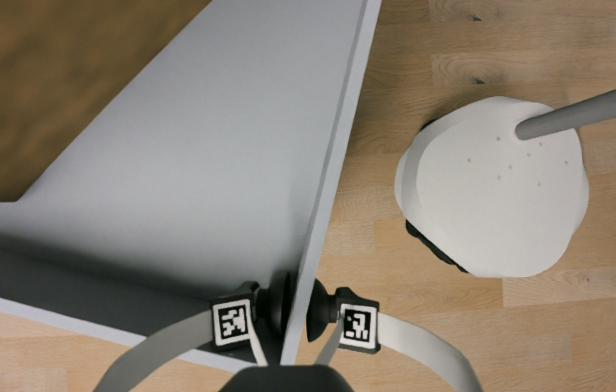

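Call:
move(blocking=false, r1={"joints":{"gripper_m":0.06}})

Call:
wait(seconds=1.5, cameras=["r1_wrist_camera"])

Call:
move(blocking=false, r1={"joints":{"lift_m":1.1}})

Call:
wait(seconds=2, cameras=["r1_wrist_camera","r1_head_camera"])

Scene clock: 579.47 s.
move: r1 moving
r1.base_odometry: x=-2.329 y=+1.805 heading=-3.068
r1.turned_by_wheels: +0.000
r1.turned_by_imu: +0.000
r1.base_tilt: forward=-1.5 right=+1.3
r1.lidar_m: 0.40 2.25 1.99 1.98 0.95 0.69 1.89 2.01 2.73 2.74 0.40 0.37
r1.base_status: not commanded
r1.joint_positions: lift_m=+0.925 arm_m=+0.280 wrist_yaw_rad=+0.000 wrist_pitch_rad=+1.569 wrist_roll_rad=+1.871 gripper_m=-0.009
r1.joint_status: gripper_m moving
r1.measured_speeds: translate_m=+0.000 strafe_m=+0.000 rotate_rad=+0.000 lift_m=+0.000 arm_m=+0.000 wrist_yaw_rad=+0.000 wrist_pitch_rad=+0.001 wrist_roll_rad=+0.000
r1.motor_effort: lift_m=+15(15) arm_m=+4(4) wheel_0=+1(1) wheel_1=-2(3) wheel_2=+2(2)
r1.servo_current: wrist_yaw_rad=46(59) wrist_pitch_rad=39(52) wrist_roll_rad=46(59) gripper_m=59(78)
r1.contact_limits: lift_m 0.1; rotate_rad 0.6
r1.hand_pose: x=+0.4515 y=-0.0874 z=+0.8151 quat_wxyz=(+0.420, +0.570, +0.419, -0.568) (m; r1's base frame)
r1.wrist_depth_mm: 164 210 243 244 1042 1042 1042 / 189 242 243 243 1042 1025 1060 / 219 242 244 243 1042 820 820 / 242 242 244 243 878 820 831 / 240 242 243 242 1042 820 1042 / - - 186 202 185 1025 1025 / 1008 1025 180 168 181 1042 1042
r2: as last shown
r2.base_tilt: forward=-0.7 right=+0.1
r2.lidar_m: 0.49 0.43 0.97 4.36 1.78 1.30 1.24 1.04 0.78 0.74 0.80 0.50
r2.motor_effort: lift_m=+20(20) arm_m=-9(9) wheel_0=-7(8) wheel_1=-8(8) wheel_2=+5(6)
r2.servo_current: wrist_yaw_rad=59(59) wrist_pitch_rad=39(46) wrist_roll_rad=46(52) gripper_m=85(91)
r2.contact_limits: translate_m 0.6
r2.wrist_depth_mm: - - - 163 215 178 - / - - - 166 217 175 156 / - - - 167 225 176 - / - - 1499 165 227 177 - / - - 1499 167 221 178 - / - - 185 170 181 179 - / - - 1921 - 217 165 -
pictures: none

Scene clock: 580.60 s.
earlier move: r1 done
r1.base_odometry: x=-2.328 y=+1.805 heading=-3.068
r1.turned_by_wheels: +0.000
r1.turned_by_imu: +0.000
r1.base_tilt: forward=-1.6 right=+1.2
r1.lidar_m: 0.44 2.28 1.97 2.00 0.94 0.68 1.87 1.99 2.75 2.76 0.41 0.38
r1.base_status: not commanded
r1.joint_positions: lift_m=+0.925 arm_m=+0.280 wrist_yaw_rad=+0.000 wrist_pitch_rad=+1.571 wrist_roll_rad=+1.871 gripper_m=+0.060
r1.joint_status: all done
r1.measured_speeds: all 0
r1.motor_effort: lift_m=+15(15) arm_m=+4(4) wheel_0=+1(2) wheel_1=-2(3) wheel_2=+1(2)
r1.servo_current: wrist_yaw_rad=46(65) wrist_pitch_rad=39(52) wrist_roll_rad=46(65) gripper_m=52(85)
r1.contact_limits: lift_m 0.1; rotate_rad 0.6
r1.hand_pose: x=+0.4507 y=-0.0874 z=+0.8151 quat_wxyz=(+0.420, +0.569, +0.420, -0.569) (m; r1's base frame)
r1.wrist_depth_mm: 162 208 243 244 1042 1042 1042 / 188 243 242 244 1042 1025 1078 / 219 242 243 243 1042 831 831 / 240 240 243 243 878 831 820 / 240 241 242 242 1042 831 1060 / - - 193 242 188 1042 1042 / 1025 1025 - 135 1025 1042 1042
r2.base_odometry: x=-1.652 y=-1.570 heading=-2.065
r2.turned_by_wheels: +0.000
r2.turned_by_imu: +0.000
r2.base_tilt: forward=-0.6 right=+0.1
r2.lidar_m: 0.49 0.42 0.95 4.39 1.74 1.29 1.23 1.03 0.78 0.72 0.78 0.55
r2.base_status: not commanded
r2.joint_positions: lift_m=+0.900 arm_m=+0.050 wrist_yaw_rad=+0.997 wrist_pitch_rad=+0.002 wrist_roll_rad=+0.000 gripper_m=-0.019
r2.joint_status: not commanded
r2.measured_speeds: all 0
r2.motor_effort: lift_m=+20(20) arm_m=-9(10) wheel_0=-8(8) wheel_1=-8(8) wheel_2=+5(6)
r2.servo_current: wrist_yaw_rad=39(59) wrist_pitch_rad=39(46) wrist_roll_rad=46(59) gripper_m=85(91)
r2.contact_limits: translate_m 0.6
r2.hand_pose: x=+0.4513 y=+0.1947 z=+1.0776 quat_wxyz=(+0.878, +0.000, +0.001, +0.478) (m; r2's base frame)
r2.wrist_depth_mm: - - - 163 215 178 - / - - - 166 217 176 156 / - - - 167 225 177 - / - - 1430 165 227 176 - / - - 1499 167 222 178 - / - - 184 169 180 178 - / - - 1921 - 216 165 -
wait: 1.13 of 1.5 s (r1 has come to rest)
pictures: r1_wrist_camera
Images, in order (width x height): r1_wrist_camera 616x392.

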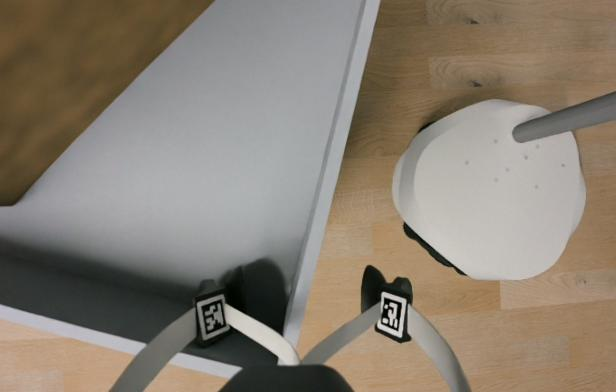

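Scene clock: 581.10 s.
move: r1 moving
r1.base_odometry: x=-2.328 y=+1.805 heading=-3.068
r1.turned_by_wheels: +0.000
r1.turned_by_imu: +0.000
r1.base_tilt: forward=-1.6 right=+1.3
r1.lidar_m: 0.43 2.26 1.97 1.99 0.96 0.69 1.89 2.03 2.75 2.75 0.39 0.38
r1.base_status: not commanded
r1.joint_positions: lift_m=+0.962 arm_m=+0.280 wrist_yaw_rad=+0.000 wrist_pitch_rad=+1.571 wrist_roll_rad=+1.871 gripper_m=+0.060
r1.joint_status: lift_m moving
r1.measured_speeds: translate_m=+0.000 strafe_m=+0.000 rotate_rad=+0.000 lift_m=+0.146 arm_m=+0.000 wrist_yaw_rad=+0.000 wrist_pitch_rad=+0.000 wrist_roll_rad=+0.000
r1.motor_effort: lift_m=+26(28) arm_m=+4(4) wheel_0=+1(2) wheel_1=-2(2) wheel_2=+1(2)
r1.servo_current: wrist_yaw_rad=46(72) wrist_pitch_rad=39(46) wrist_roll_rad=52(52) gripper_m=39(52)
r1.contact_limits: rotate_rad 0.6
r1.hand_pose: x=+0.4507 y=-0.0874 z=+0.8522 quat_wxyz=(+0.420, +0.569, +0.420, -0.569) (m; r1's base frame)
r1.wrist_depth_mm: 161 200 273 277 1098 1078 1098 / 185 241 276 276 1060 1078 1098 / 216 273 276 276 1060 854 866 / 273 273 274 274 960 866 866 / 273 273 274 276 1060 854 1042 / 1025 - 192 274 188 1060 1078 / 1042 1078 1060 141 1060 1060 1078
r2: as last shown
r2.base_tilt: forward=-0.6 right=+0.0
r2.lidar_m: 0.48 0.42 0.97 4.39 1.74 1.29 1.24 1.06 0.76 0.72 0.78 0.53
r2.motor_effort: lift_m=+20(20) arm_m=-9(9) wheel_0=-7(8) wheel_1=-8(8) wheel_2=+5(6)
r2.servo_current: wrist_yaw_rad=59(59) wrist_pitch_rad=39(46) wrist_roll_rad=39(52) gripper_m=85(91)
r2.contact_limits: translate_m 0.6
r2.wrist_depth_mm: - - - 163 216 178 - / - - - 165 217 175 156 / - - - 164 224 177 - / - - 1499 166 227 177 - / - - 1537 167 222 178 - / - - 185 169 181 178 - / - - 1921 - 216 165 -
pictures: none

Scene clock: 582.40 s.
earlier move: r1 done
r1.base_odometry: x=-2.328 y=+1.805 heading=-3.068
r1.turned_by_wheels: +0.000
r1.turned_by_imu: +0.000
r1.base_tilt: forward=-1.6 right=+1.2
r1.lidar_m: 0.42 2.26 1.99 1.98 0.97 0.68 1.91 2.02 2.76 2.77 0.40 0.39
r1.base_status: not commanded
r1.joint_positions: lift_m=+1.099 arm_m=+0.280 wrist_yaw_rad=+0.000 wrist_pitch_rad=+1.571 wrist_roll_rad=+1.871 gripper_m=+0.060
r1.joint_status: all done
r1.measured_speeds: all 0
r1.motor_effort: lift_m=+25(28) arm_m=+4(4) wheel_0=+0(2) wheel_1=-2(2) wheel_2=+1(2)
r1.servo_current: wrist_yaw_rad=59(72) wrist_pitch_rad=39(52) wrist_roll_rad=46(65) gripper_m=46(52)
r1.contact_limits: rotate_rad 0.6
r1.hand_pose: x=+0.4507 y=-0.0874 z=+0.9893 quat_wxyz=(+0.420, +0.569, +0.420, -0.569) (m; r1's base frame)
r1.wrist_depth_mm: 161 202 271 418 1205 1229 1229 / 186 241 353 415 1205 1255 1205 / 220 306 415 415 1182 1008 1229 / 265 413 413 418 1025 1008 1229 / 1182 1205 418 418 1229 1008 1205 / 1205 1205 195 1205 188 1205 1205 / 1182 1205 1205 153 1205 1229 1205
r2.base_odometry: x=-1.652 y=-1.570 heading=-2.065
r2.turned_by_wheels: +0.000
r2.turned_by_imu: +0.000
r2.base_tilt: forward=-0.6 right=+0.1
r2.lidar_m: 0.48 0.46 0.98 4.39 1.74 1.30 1.24 1.07 0.78 0.75 0.79 0.54
r2.base_status: not commanded
r2.joint_positions: lift_m=+0.900 arm_m=+0.050 wrist_yaw_rad=+0.997 wrist_pitch_rad=+0.002 wrist_roll_rad=+0.000 gripper_m=-0.019
r2.joint_status: not commanded
r2.measured_speeds: all 0
r2.motor_effort: lift_m=+20(20) arm_m=-9(9) wheel_0=-7(8) wheel_1=-8(8) wheel_2=+5(6)
r2.servo_current: wrist_yaw_rad=46(59) wrist_pitch_rad=46(46) wrist_roll_rad=52(59) gripper_m=91(91)
r2.contact_limits: translate_m 0.6
r2.hand_pose: x=+0.4513 y=+0.1947 z=+1.0776 quat_wxyz=(+0.878, +0.000, +0.001, +0.478) (m; r2's base frame)
r2.wrist_depth_mm: - - - 163 215 177 - / - - - 165 216 176 156 / - - - 167 225 177 - / - - - 165 227 177 - / - - - 167 221 178 - / - - 184 170 180 179 - / - - 1863 - 216 165 -
wait: 1.30 of 2 s (r1 has come to rest)
pictures: r1_head_camera, r1_wrist_camera
Images, in order (width x height): r1_head_camera 420x560, r1_wrist_camera 616x392.

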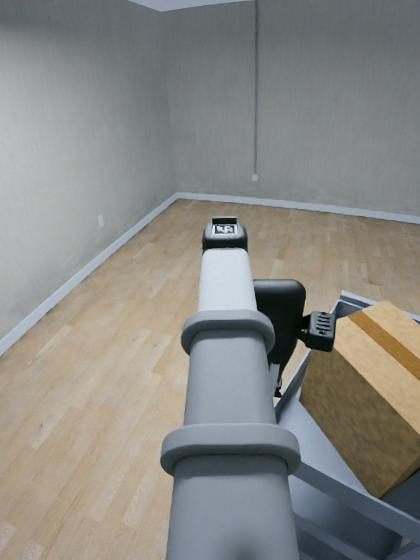

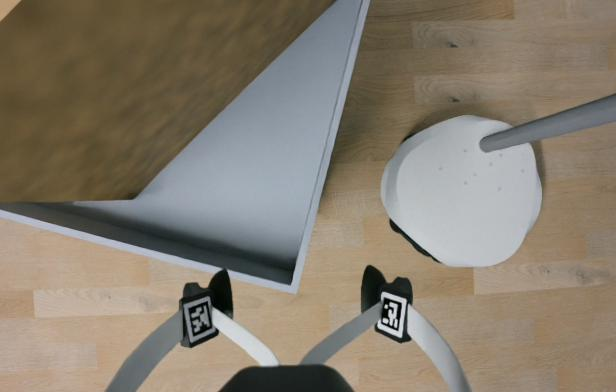

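Call:
move(blocking=false, r1={"base":{"translate_m":-0.35}})

Call:
wait(seconds=3)

Call:
move(blocking=false, r1={"base":{"rotate_rad":-0.53},"joints":{"wrist_pitch_rad":0.3,"wrist_roll_rad":1.571,"gripper_m":0.14,"arm_m":0.05,"lift_m":0.7}})

Call:
wait(seconds=2)

Call:
wait(seconds=2, cameras=["r1_wrist_camera","r1_head_camera","r1_head_left_camera"])

Scene clock: 599.63 s.
move: r1 moving
r1.base_odometry: x=-2.297 y=+1.807 heading=-3.069
r1.turned_by_wheels: +0.000
r1.turned_by_imu: +0.000
r1.base_tilt: forward=-1.6 right=+1.3
r1.lidar_m: 0.45 2.27 1.99 2.00 0.80 0.67 1.84 2.01 2.73 2.75 0.43 0.40
r1.base_status: translate_m moving
r1.joint_positions: lift_m=+1.099 arm_m=+0.280 wrist_yaw_rad=+0.000 wrist_pitch_rad=+1.571 wrist_roll_rad=+1.871 gripper_m=+0.060
r1.joint_status: not commanded
r1.measured_speeds: translate_m=-0.121 strafe_m=-0.001 rotate_rad=+0.004 lift_m=+0.000 arm_m=+0.000 wrist_yaw_rad=+0.000 wrist_pitch_rad=+0.000 wrist_roll_rad=+0.000
r1.motor_effort: lift_m=+25(25) arm_m=+4(4) wheel_0=-6(9) wheel_1=-5(6) wheel_2=+9(9)
r1.servo_current: wrist_yaw_rad=65(65) wrist_pitch_rad=39(46) wrist_roll_rad=52(59) gripper_m=39(46)
r1.hand_pose: x=+0.4507 y=-0.0874 z=+0.9893 quat_wxyz=(+0.420, +0.569, +0.420, -0.569) (m; r1's base frame)
r1.wrist_depth_mm: 173 221 291 407 1229 1205 1205 / 201 258 377 413 1182 1205 1205 / 234 327 413 415 1229 1025 1255 / 289 413 415 1229 1025 1008 1205 / 1182 1182 415 1182 1205 1008 1229 / 1182 1182 193 1205 189 1255 1229 / 1182 1160 1182 153 1205 1229 1229
r2: as last shown
r2.lidar_m: 0.50 0.44 0.96 4.38 1.75 1.29 1.25 1.04 0.75 0.72 0.78 0.52
r2.servo_current: wrist_yaw_rad=46(65) wrist_pitch_rad=39(46) wrist_roll_rad=46(59) gripper_m=91(91)
r2.contact_limits: translate_m 0.6
r2.wrist_depth_mm: - - - 163 215 178 - / - - - 163 216 176 156 / - - - 167 225 176 - / - - - 166 228 177 - / - - - 166 222 178 - / - - 185 170 180 179 - / - - 1921 - 216 165 -
pictures: none

Scene clock: 601.80 s.
earlier move: r1 done
r1.base_odometry: x=-1.979 y=+1.830 heading=-3.069
r1.turned_by_wheels: +0.000
r1.turned_by_imu: -0.001
r1.base_tilt: forward=-1.6 right=+1.3
r1.lidar_m: 0.72 2.39 2.07 0.83 0.44 0.63 1.55 1.59 2.62 2.66 3.17 0.65
r1.base_status: done
r1.joint_positions: lift_m=+1.100 arm_m=+0.280 wrist_yaw_rad=+0.000 wrist_pitch_rad=+1.571 wrist_roll_rad=+1.871 gripper_m=+0.060
r1.joint_status: not commanded
r1.measured_speeds: all 0
r1.motor_effort: lift_m=+25(25) arm_m=+4(4) wheel_0=-3(9) wheel_1=+0(8) wheel_2=-1(10)
r1.servo_current: wrist_yaw_rad=52(72) wrist_pitch_rad=46(46) wrist_roll_rad=65(65) gripper_m=39(52)
r1.hand_pose: x=+0.4507 y=-0.0874 z=+0.9893 quat_wxyz=(+0.420, +0.569, +0.420, -0.569) (m; r1's base frame)
r1.wrist_depth_mm: 389 549 1229 1182 1205 1205 1229 / 382 - 1182 1205 1205 1182 1205 / 384 - 1182 1205 1229 991 1229 / 394 - 1205 1205 1025 991 1205 / 404 - 1182 1229 1205 991 1182 / 512 1205 196 1205 188 1205 1229 / 1182 1182 1205 153 1205 1205 1255
r2.base_odometry: x=-1.652 y=-1.570 heading=-2.065
r2.turned_by_wheels: +0.000
r2.turned_by_imu: +0.000
r2.base_tilt: forward=-0.7 right=+0.1
r2.lidar_m: 0.50 0.42 1.12 4.36 1.72 1.27 1.23 1.06 0.75 0.75 0.78 0.53
r2.base_status: not commanded
r2.joint_positions: lift_m=+0.900 arm_m=+0.050 wrist_yaw_rad=+0.997 wrist_pitch_rad=+0.002 wrist_roll_rad=+0.000 gripper_m=-0.019
r2.joint_status: not commanded
r2.measured_speeds: all 0
r2.motor_effort: lift_m=+20(20) arm_m=-9(9) wheel_0=-7(8) wheel_1=-8(8) wheel_2=+5(6)
r2.servo_current: wrist_yaw_rad=46(65) wrist_pitch_rad=46(46) wrist_roll_rad=39(59) gripper_m=78(91)
r2.contact_limits: translate_m 0.6
r2.hand_pose: x=+0.4513 y=+0.1947 z=+1.0776 quat_wxyz=(+0.878, +0.000, +0.001, +0.478) (m; r2's base frame)
r2.wrist_depth_mm: - - - 164 216 178 - / - - - 164 217 175 156 / - - - 164 226 177 - / - - - 166 227 177 - / - - - 167 221 178 - / - - 184 170 180 179 - / - - 1983 - 216 164 -
wait: 2.17 of 3 s (r1 has come to rest)
pictures: none

Scene clock: 602.30 s.
move: r1 moving
r1.base_odometry: x=-1.979 y=+1.830 heading=+3.051
r1.turned_by_wheels: -0.163
r1.turned_by_imu: -0.164
r1.base_tilt: forward=-1.6 right=+1.3
r1.lidar_m: 0.69 2.63 2.12 2.08 0.46 0.53 - 1.57 2.26 2.63 2.86 0.67
r1.base_status: rotate_rad moving
r1.joint_positions: lift_m=+1.063 arm_m=+0.229 wrist_yaw_rad=+0.000 wrist_pitch_rad=+0.990 wrist_roll_rad=+1.574 gripper_m=+0.078
r1.joint_status: lift_m moving; arm_m moving; wrist_pitch_rad moving; wrist_roll_rad moving; gripper_m moving
r1.measured_speeds: translate_m=-0.001 strafe_m=+0.000 rotate_rad=-0.636 lift_m=-0.146 arm_m=-0.195 wrist_yaw_rad=+0.000 wrist_pitch_rad=-1.807 wrist_roll_rad=-0.051
r1.motor_effort: lift_m=+11(25) arm_m=-5(7) wheel_0=+6(7) wheel_1=+5(7) wheel_2=+6(7)
r1.servo_current: wrist_yaw_rad=59(59) wrist_pitch_rad=111(124) wrist_roll_rad=20(78) gripper_m=59(65)
r1.hand_pose: x=+0.5586 y=-0.0874 z=+0.9997 quat_wxyz=(+0.621, +0.623, +0.335, -0.336) (m; r1's base frame)
r1.wrist_depth_mm: 262 355 477 421 1138 1060 976 / 259 315 421 418 1118 1060 976 / 304 364 427 455 1008 1078 976 / 370 449 473 - 1138 1060 991 / 462 559 477 - 1138 1098 976 / - 1808 193 1336 189 1060 991 / - 1708 1576 143 1138 1078 991
r2: as last shown
r2.lidar_m: 0.48 0.41 1.19 4.38 1.73 1.29 1.24 1.05 0.77 0.75 0.77 0.53
r2.motor_effort: lift_m=+20(20) arm_m=-9(9) wheel_0=-8(8) wheel_1=-7(8) wheel_2=+5(6)
r2.servo_current: wrist_yaw_rad=52(65) wrist_pitch_rad=39(46) wrist_roll_rad=52(52) gripper_m=91(91)
r2.contact_limits: translate_m 0.6
r2.wrist_depth_mm: - - - 164 215 178 - / - - - 166 216 176 156 / - - - 167 226 177 - / - - - 165 228 177 - / - - - 167 222 178 - / - - 185 170 180 178 - / - - 1863 - 216 165 -
pictures: none

Scene clock: 604.30 s.
earlier move: r1 moving
r1.base_odometry: x=-1.979 y=+1.830 heading=+2.685
r1.turned_by_wheels: -0.366
r1.turned_by_imu: -0.368
r1.base_tilt: forward=-1.6 right=+1.3
r1.lidar_m: 0.67 0.73 2.39 2.09 0.83 0.47 0.67 1.55 1.61 2.63 2.63 3.10
r1.base_status: done
r1.joint_positions: lift_m=+0.700 arm_m=+0.050 wrist_yaw_rad=+0.000 wrist_pitch_rad=+0.306 wrist_roll_rad=+1.573 gripper_m=+0.140
r1.joint_status: lift_m moving; arm_m moving; wrist_pitch_rad moving; wrist_roll_rad moving; the others done
r1.measured_speeds: all 0
r1.motor_effort: lift_m=+12(25) arm_m=-5(8) wheel_0=+2(8) wheel_1=+3(8) wheel_2=+1(7)
r1.servo_current: wrist_yaw_rad=72(72) wrist_pitch_rad=59(143) wrist_roll_rad=52(85) gripper_m=46(98)
r1.hand_pose: x=+0.4960 y=-0.0873 z=+0.7917 quat_wxyz=(+0.698, +0.700, +0.108, -0.108) (m; r1's base frame)
r1.wrist_depth_mm: - - - - 1576 1078 866 / - - - - 1576 1098 878 / - - - - 1576 1118 891 / - - - - 1537 1118 904 / - 597 415 452 488 - - / 484 210 402 - 183 193 - / 427 433 404 143 - - -
r2.base_odometry: x=-1.652 y=-1.570 heading=-2.065
r2.turned_by_wheels: +0.000
r2.turned_by_imu: +0.000
r2.base_tilt: forward=-0.6 right=+0.1
r2.lidar_m: 0.48 0.45 1.54 4.37 1.74 1.31 1.23 1.03 0.78 0.74 0.79 0.54
r2.base_status: not commanded
r2.joint_positions: lift_m=+0.900 arm_m=+0.050 wrist_yaw_rad=+0.997 wrist_pitch_rad=+0.002 wrist_roll_rad=+0.000 gripper_m=-0.019
r2.joint_status: not commanded
r2.measured_speeds: all 0
r2.motor_effort: lift_m=+20(20) arm_m=-9(9) wheel_0=-7(8) wheel_1=-7(8) wheel_2=+6(6)
r2.servo_current: wrist_yaw_rad=52(65) wrist_pitch_rad=39(46) wrist_roll_rad=39(59) gripper_m=91(98)
r2.contact_limits: translate_m 0.6
r2.hand_pose: x=+0.4513 y=+0.1947 z=+1.0776 quat_wxyz=(+0.878, +0.000, +0.001, +0.478) (m; r2's base frame)
r2.wrist_depth_mm: - - - 164 215 178 - / - - - 165 216 175 157 / - - - 167 225 176 - / - - - 165 228 177 - / - - - 166 222 178 - / - - 184 169 180 179 - / - - 1921 - 216 164 -
wait: 2.00 s; no rest
pictures: none

Scene clock: 604.43 s.
earlier move: r1 done
r1.base_odometry: x=-1.979 y=+1.830 heading=+2.685
r1.turned_by_wheels: +0.000
r1.turned_by_imu: +0.000
r1.base_tilt: forward=-1.6 right=+1.3
r1.lidar_m: 0.66 0.71 2.38 2.08 0.80 0.45 0.63 1.54 1.61 2.61 2.64 3.14
r1.base_status: done
r1.joint_positions: lift_m=+0.700 arm_m=+0.050 wrist_yaw_rad=+0.000 wrist_pitch_rad=+0.306 wrist_roll_rad=+1.573 gripper_m=+0.140
r1.joint_status: all done
r1.measured_speeds: all 0
r1.motor_effort: lift_m=+13(25) arm_m=-5(8) wheel_0=+2(8) wheel_1=+3(8) wheel_2=+1(7)
r1.servo_current: wrist_yaw_rad=52(72) wrist_pitch_rad=46(143) wrist_roll_rad=52(85) gripper_m=52(98)
r1.hand_pose: x=+0.4960 y=-0.0873 z=+0.7917 quat_wxyz=(+0.698, +0.700, +0.108, -0.108) (m; r1's base frame)
r1.wrist_depth_mm: - - - - 1499 1098 878 / - - - - 1576 1098 866 / - - - - 1576 1118 891 / - - - - 1576 1138 878 / - 603 413 449 488 - - / 488 209 407 - 183 195 - / 427 430 404 143 - - -
r2.base_odometry: x=-1.652 y=-1.570 heading=-2.065
r2.turned_by_wheels: +0.000
r2.turned_by_imu: +0.000
r2.base_tilt: forward=-0.7 right=+0.0
r2.lidar_m: 0.47 0.43 1.51 4.37 1.74 1.30 1.25 1.06 0.78 0.73 0.79 0.54
r2.base_status: not commanded
r2.joint_positions: lift_m=+0.900 arm_m=+0.050 wrist_yaw_rad=+0.997 wrist_pitch_rad=+0.002 wrist_roll_rad=+0.000 gripper_m=-0.019
r2.joint_status: not commanded
r2.measured_speeds: all 0
r2.motor_effort: lift_m=+20(20) arm_m=-9(9) wheel_0=-7(8) wheel_1=-8(8) wheel_2=+5(6)
r2.servo_current: wrist_yaw_rad=52(65) wrist_pitch_rad=39(46) wrist_roll_rad=46(59) gripper_m=85(98)
r2.contact_limits: translate_m 0.6
r2.hand_pose: x=+0.4513 y=+0.1947 z=+1.0776 quat_wxyz=(+0.878, +0.000, +0.001, +0.478) (m; r2's base frame)
r2.wrist_depth_mm: - - - 164 215 178 - / - - - 165 217 175 156 / - - - 167 226 176 - / - - - 165 228 177 - / - - - 167 222 178 - / - - 185 169 180 179 - / - - 1983 - 216 164 -
wait: 0.13 of 2 s (r1 has come to rest)
pictures: r1_head_camera, r1_head_left_camera, r1_wrist_camera
Images, in order (width x height): r1_head_camera 420x560, r1_head_left_camera 420x672, r1_wrist_camera 616x392.

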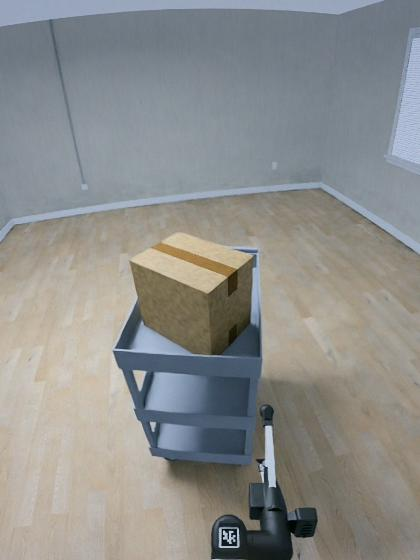

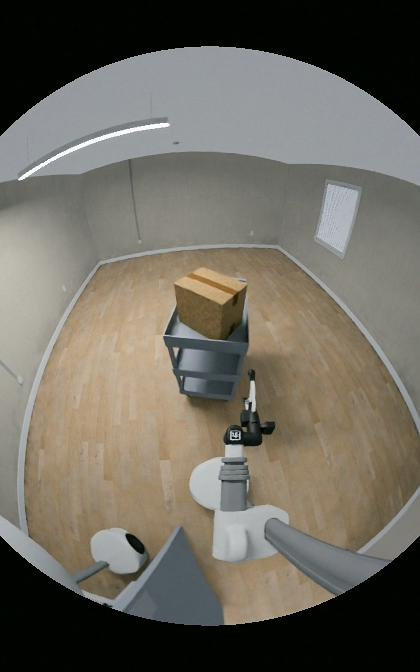

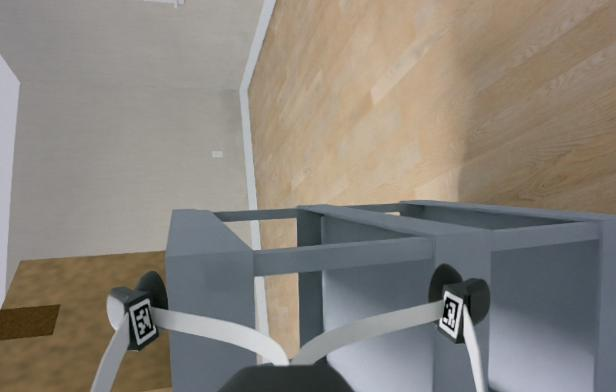

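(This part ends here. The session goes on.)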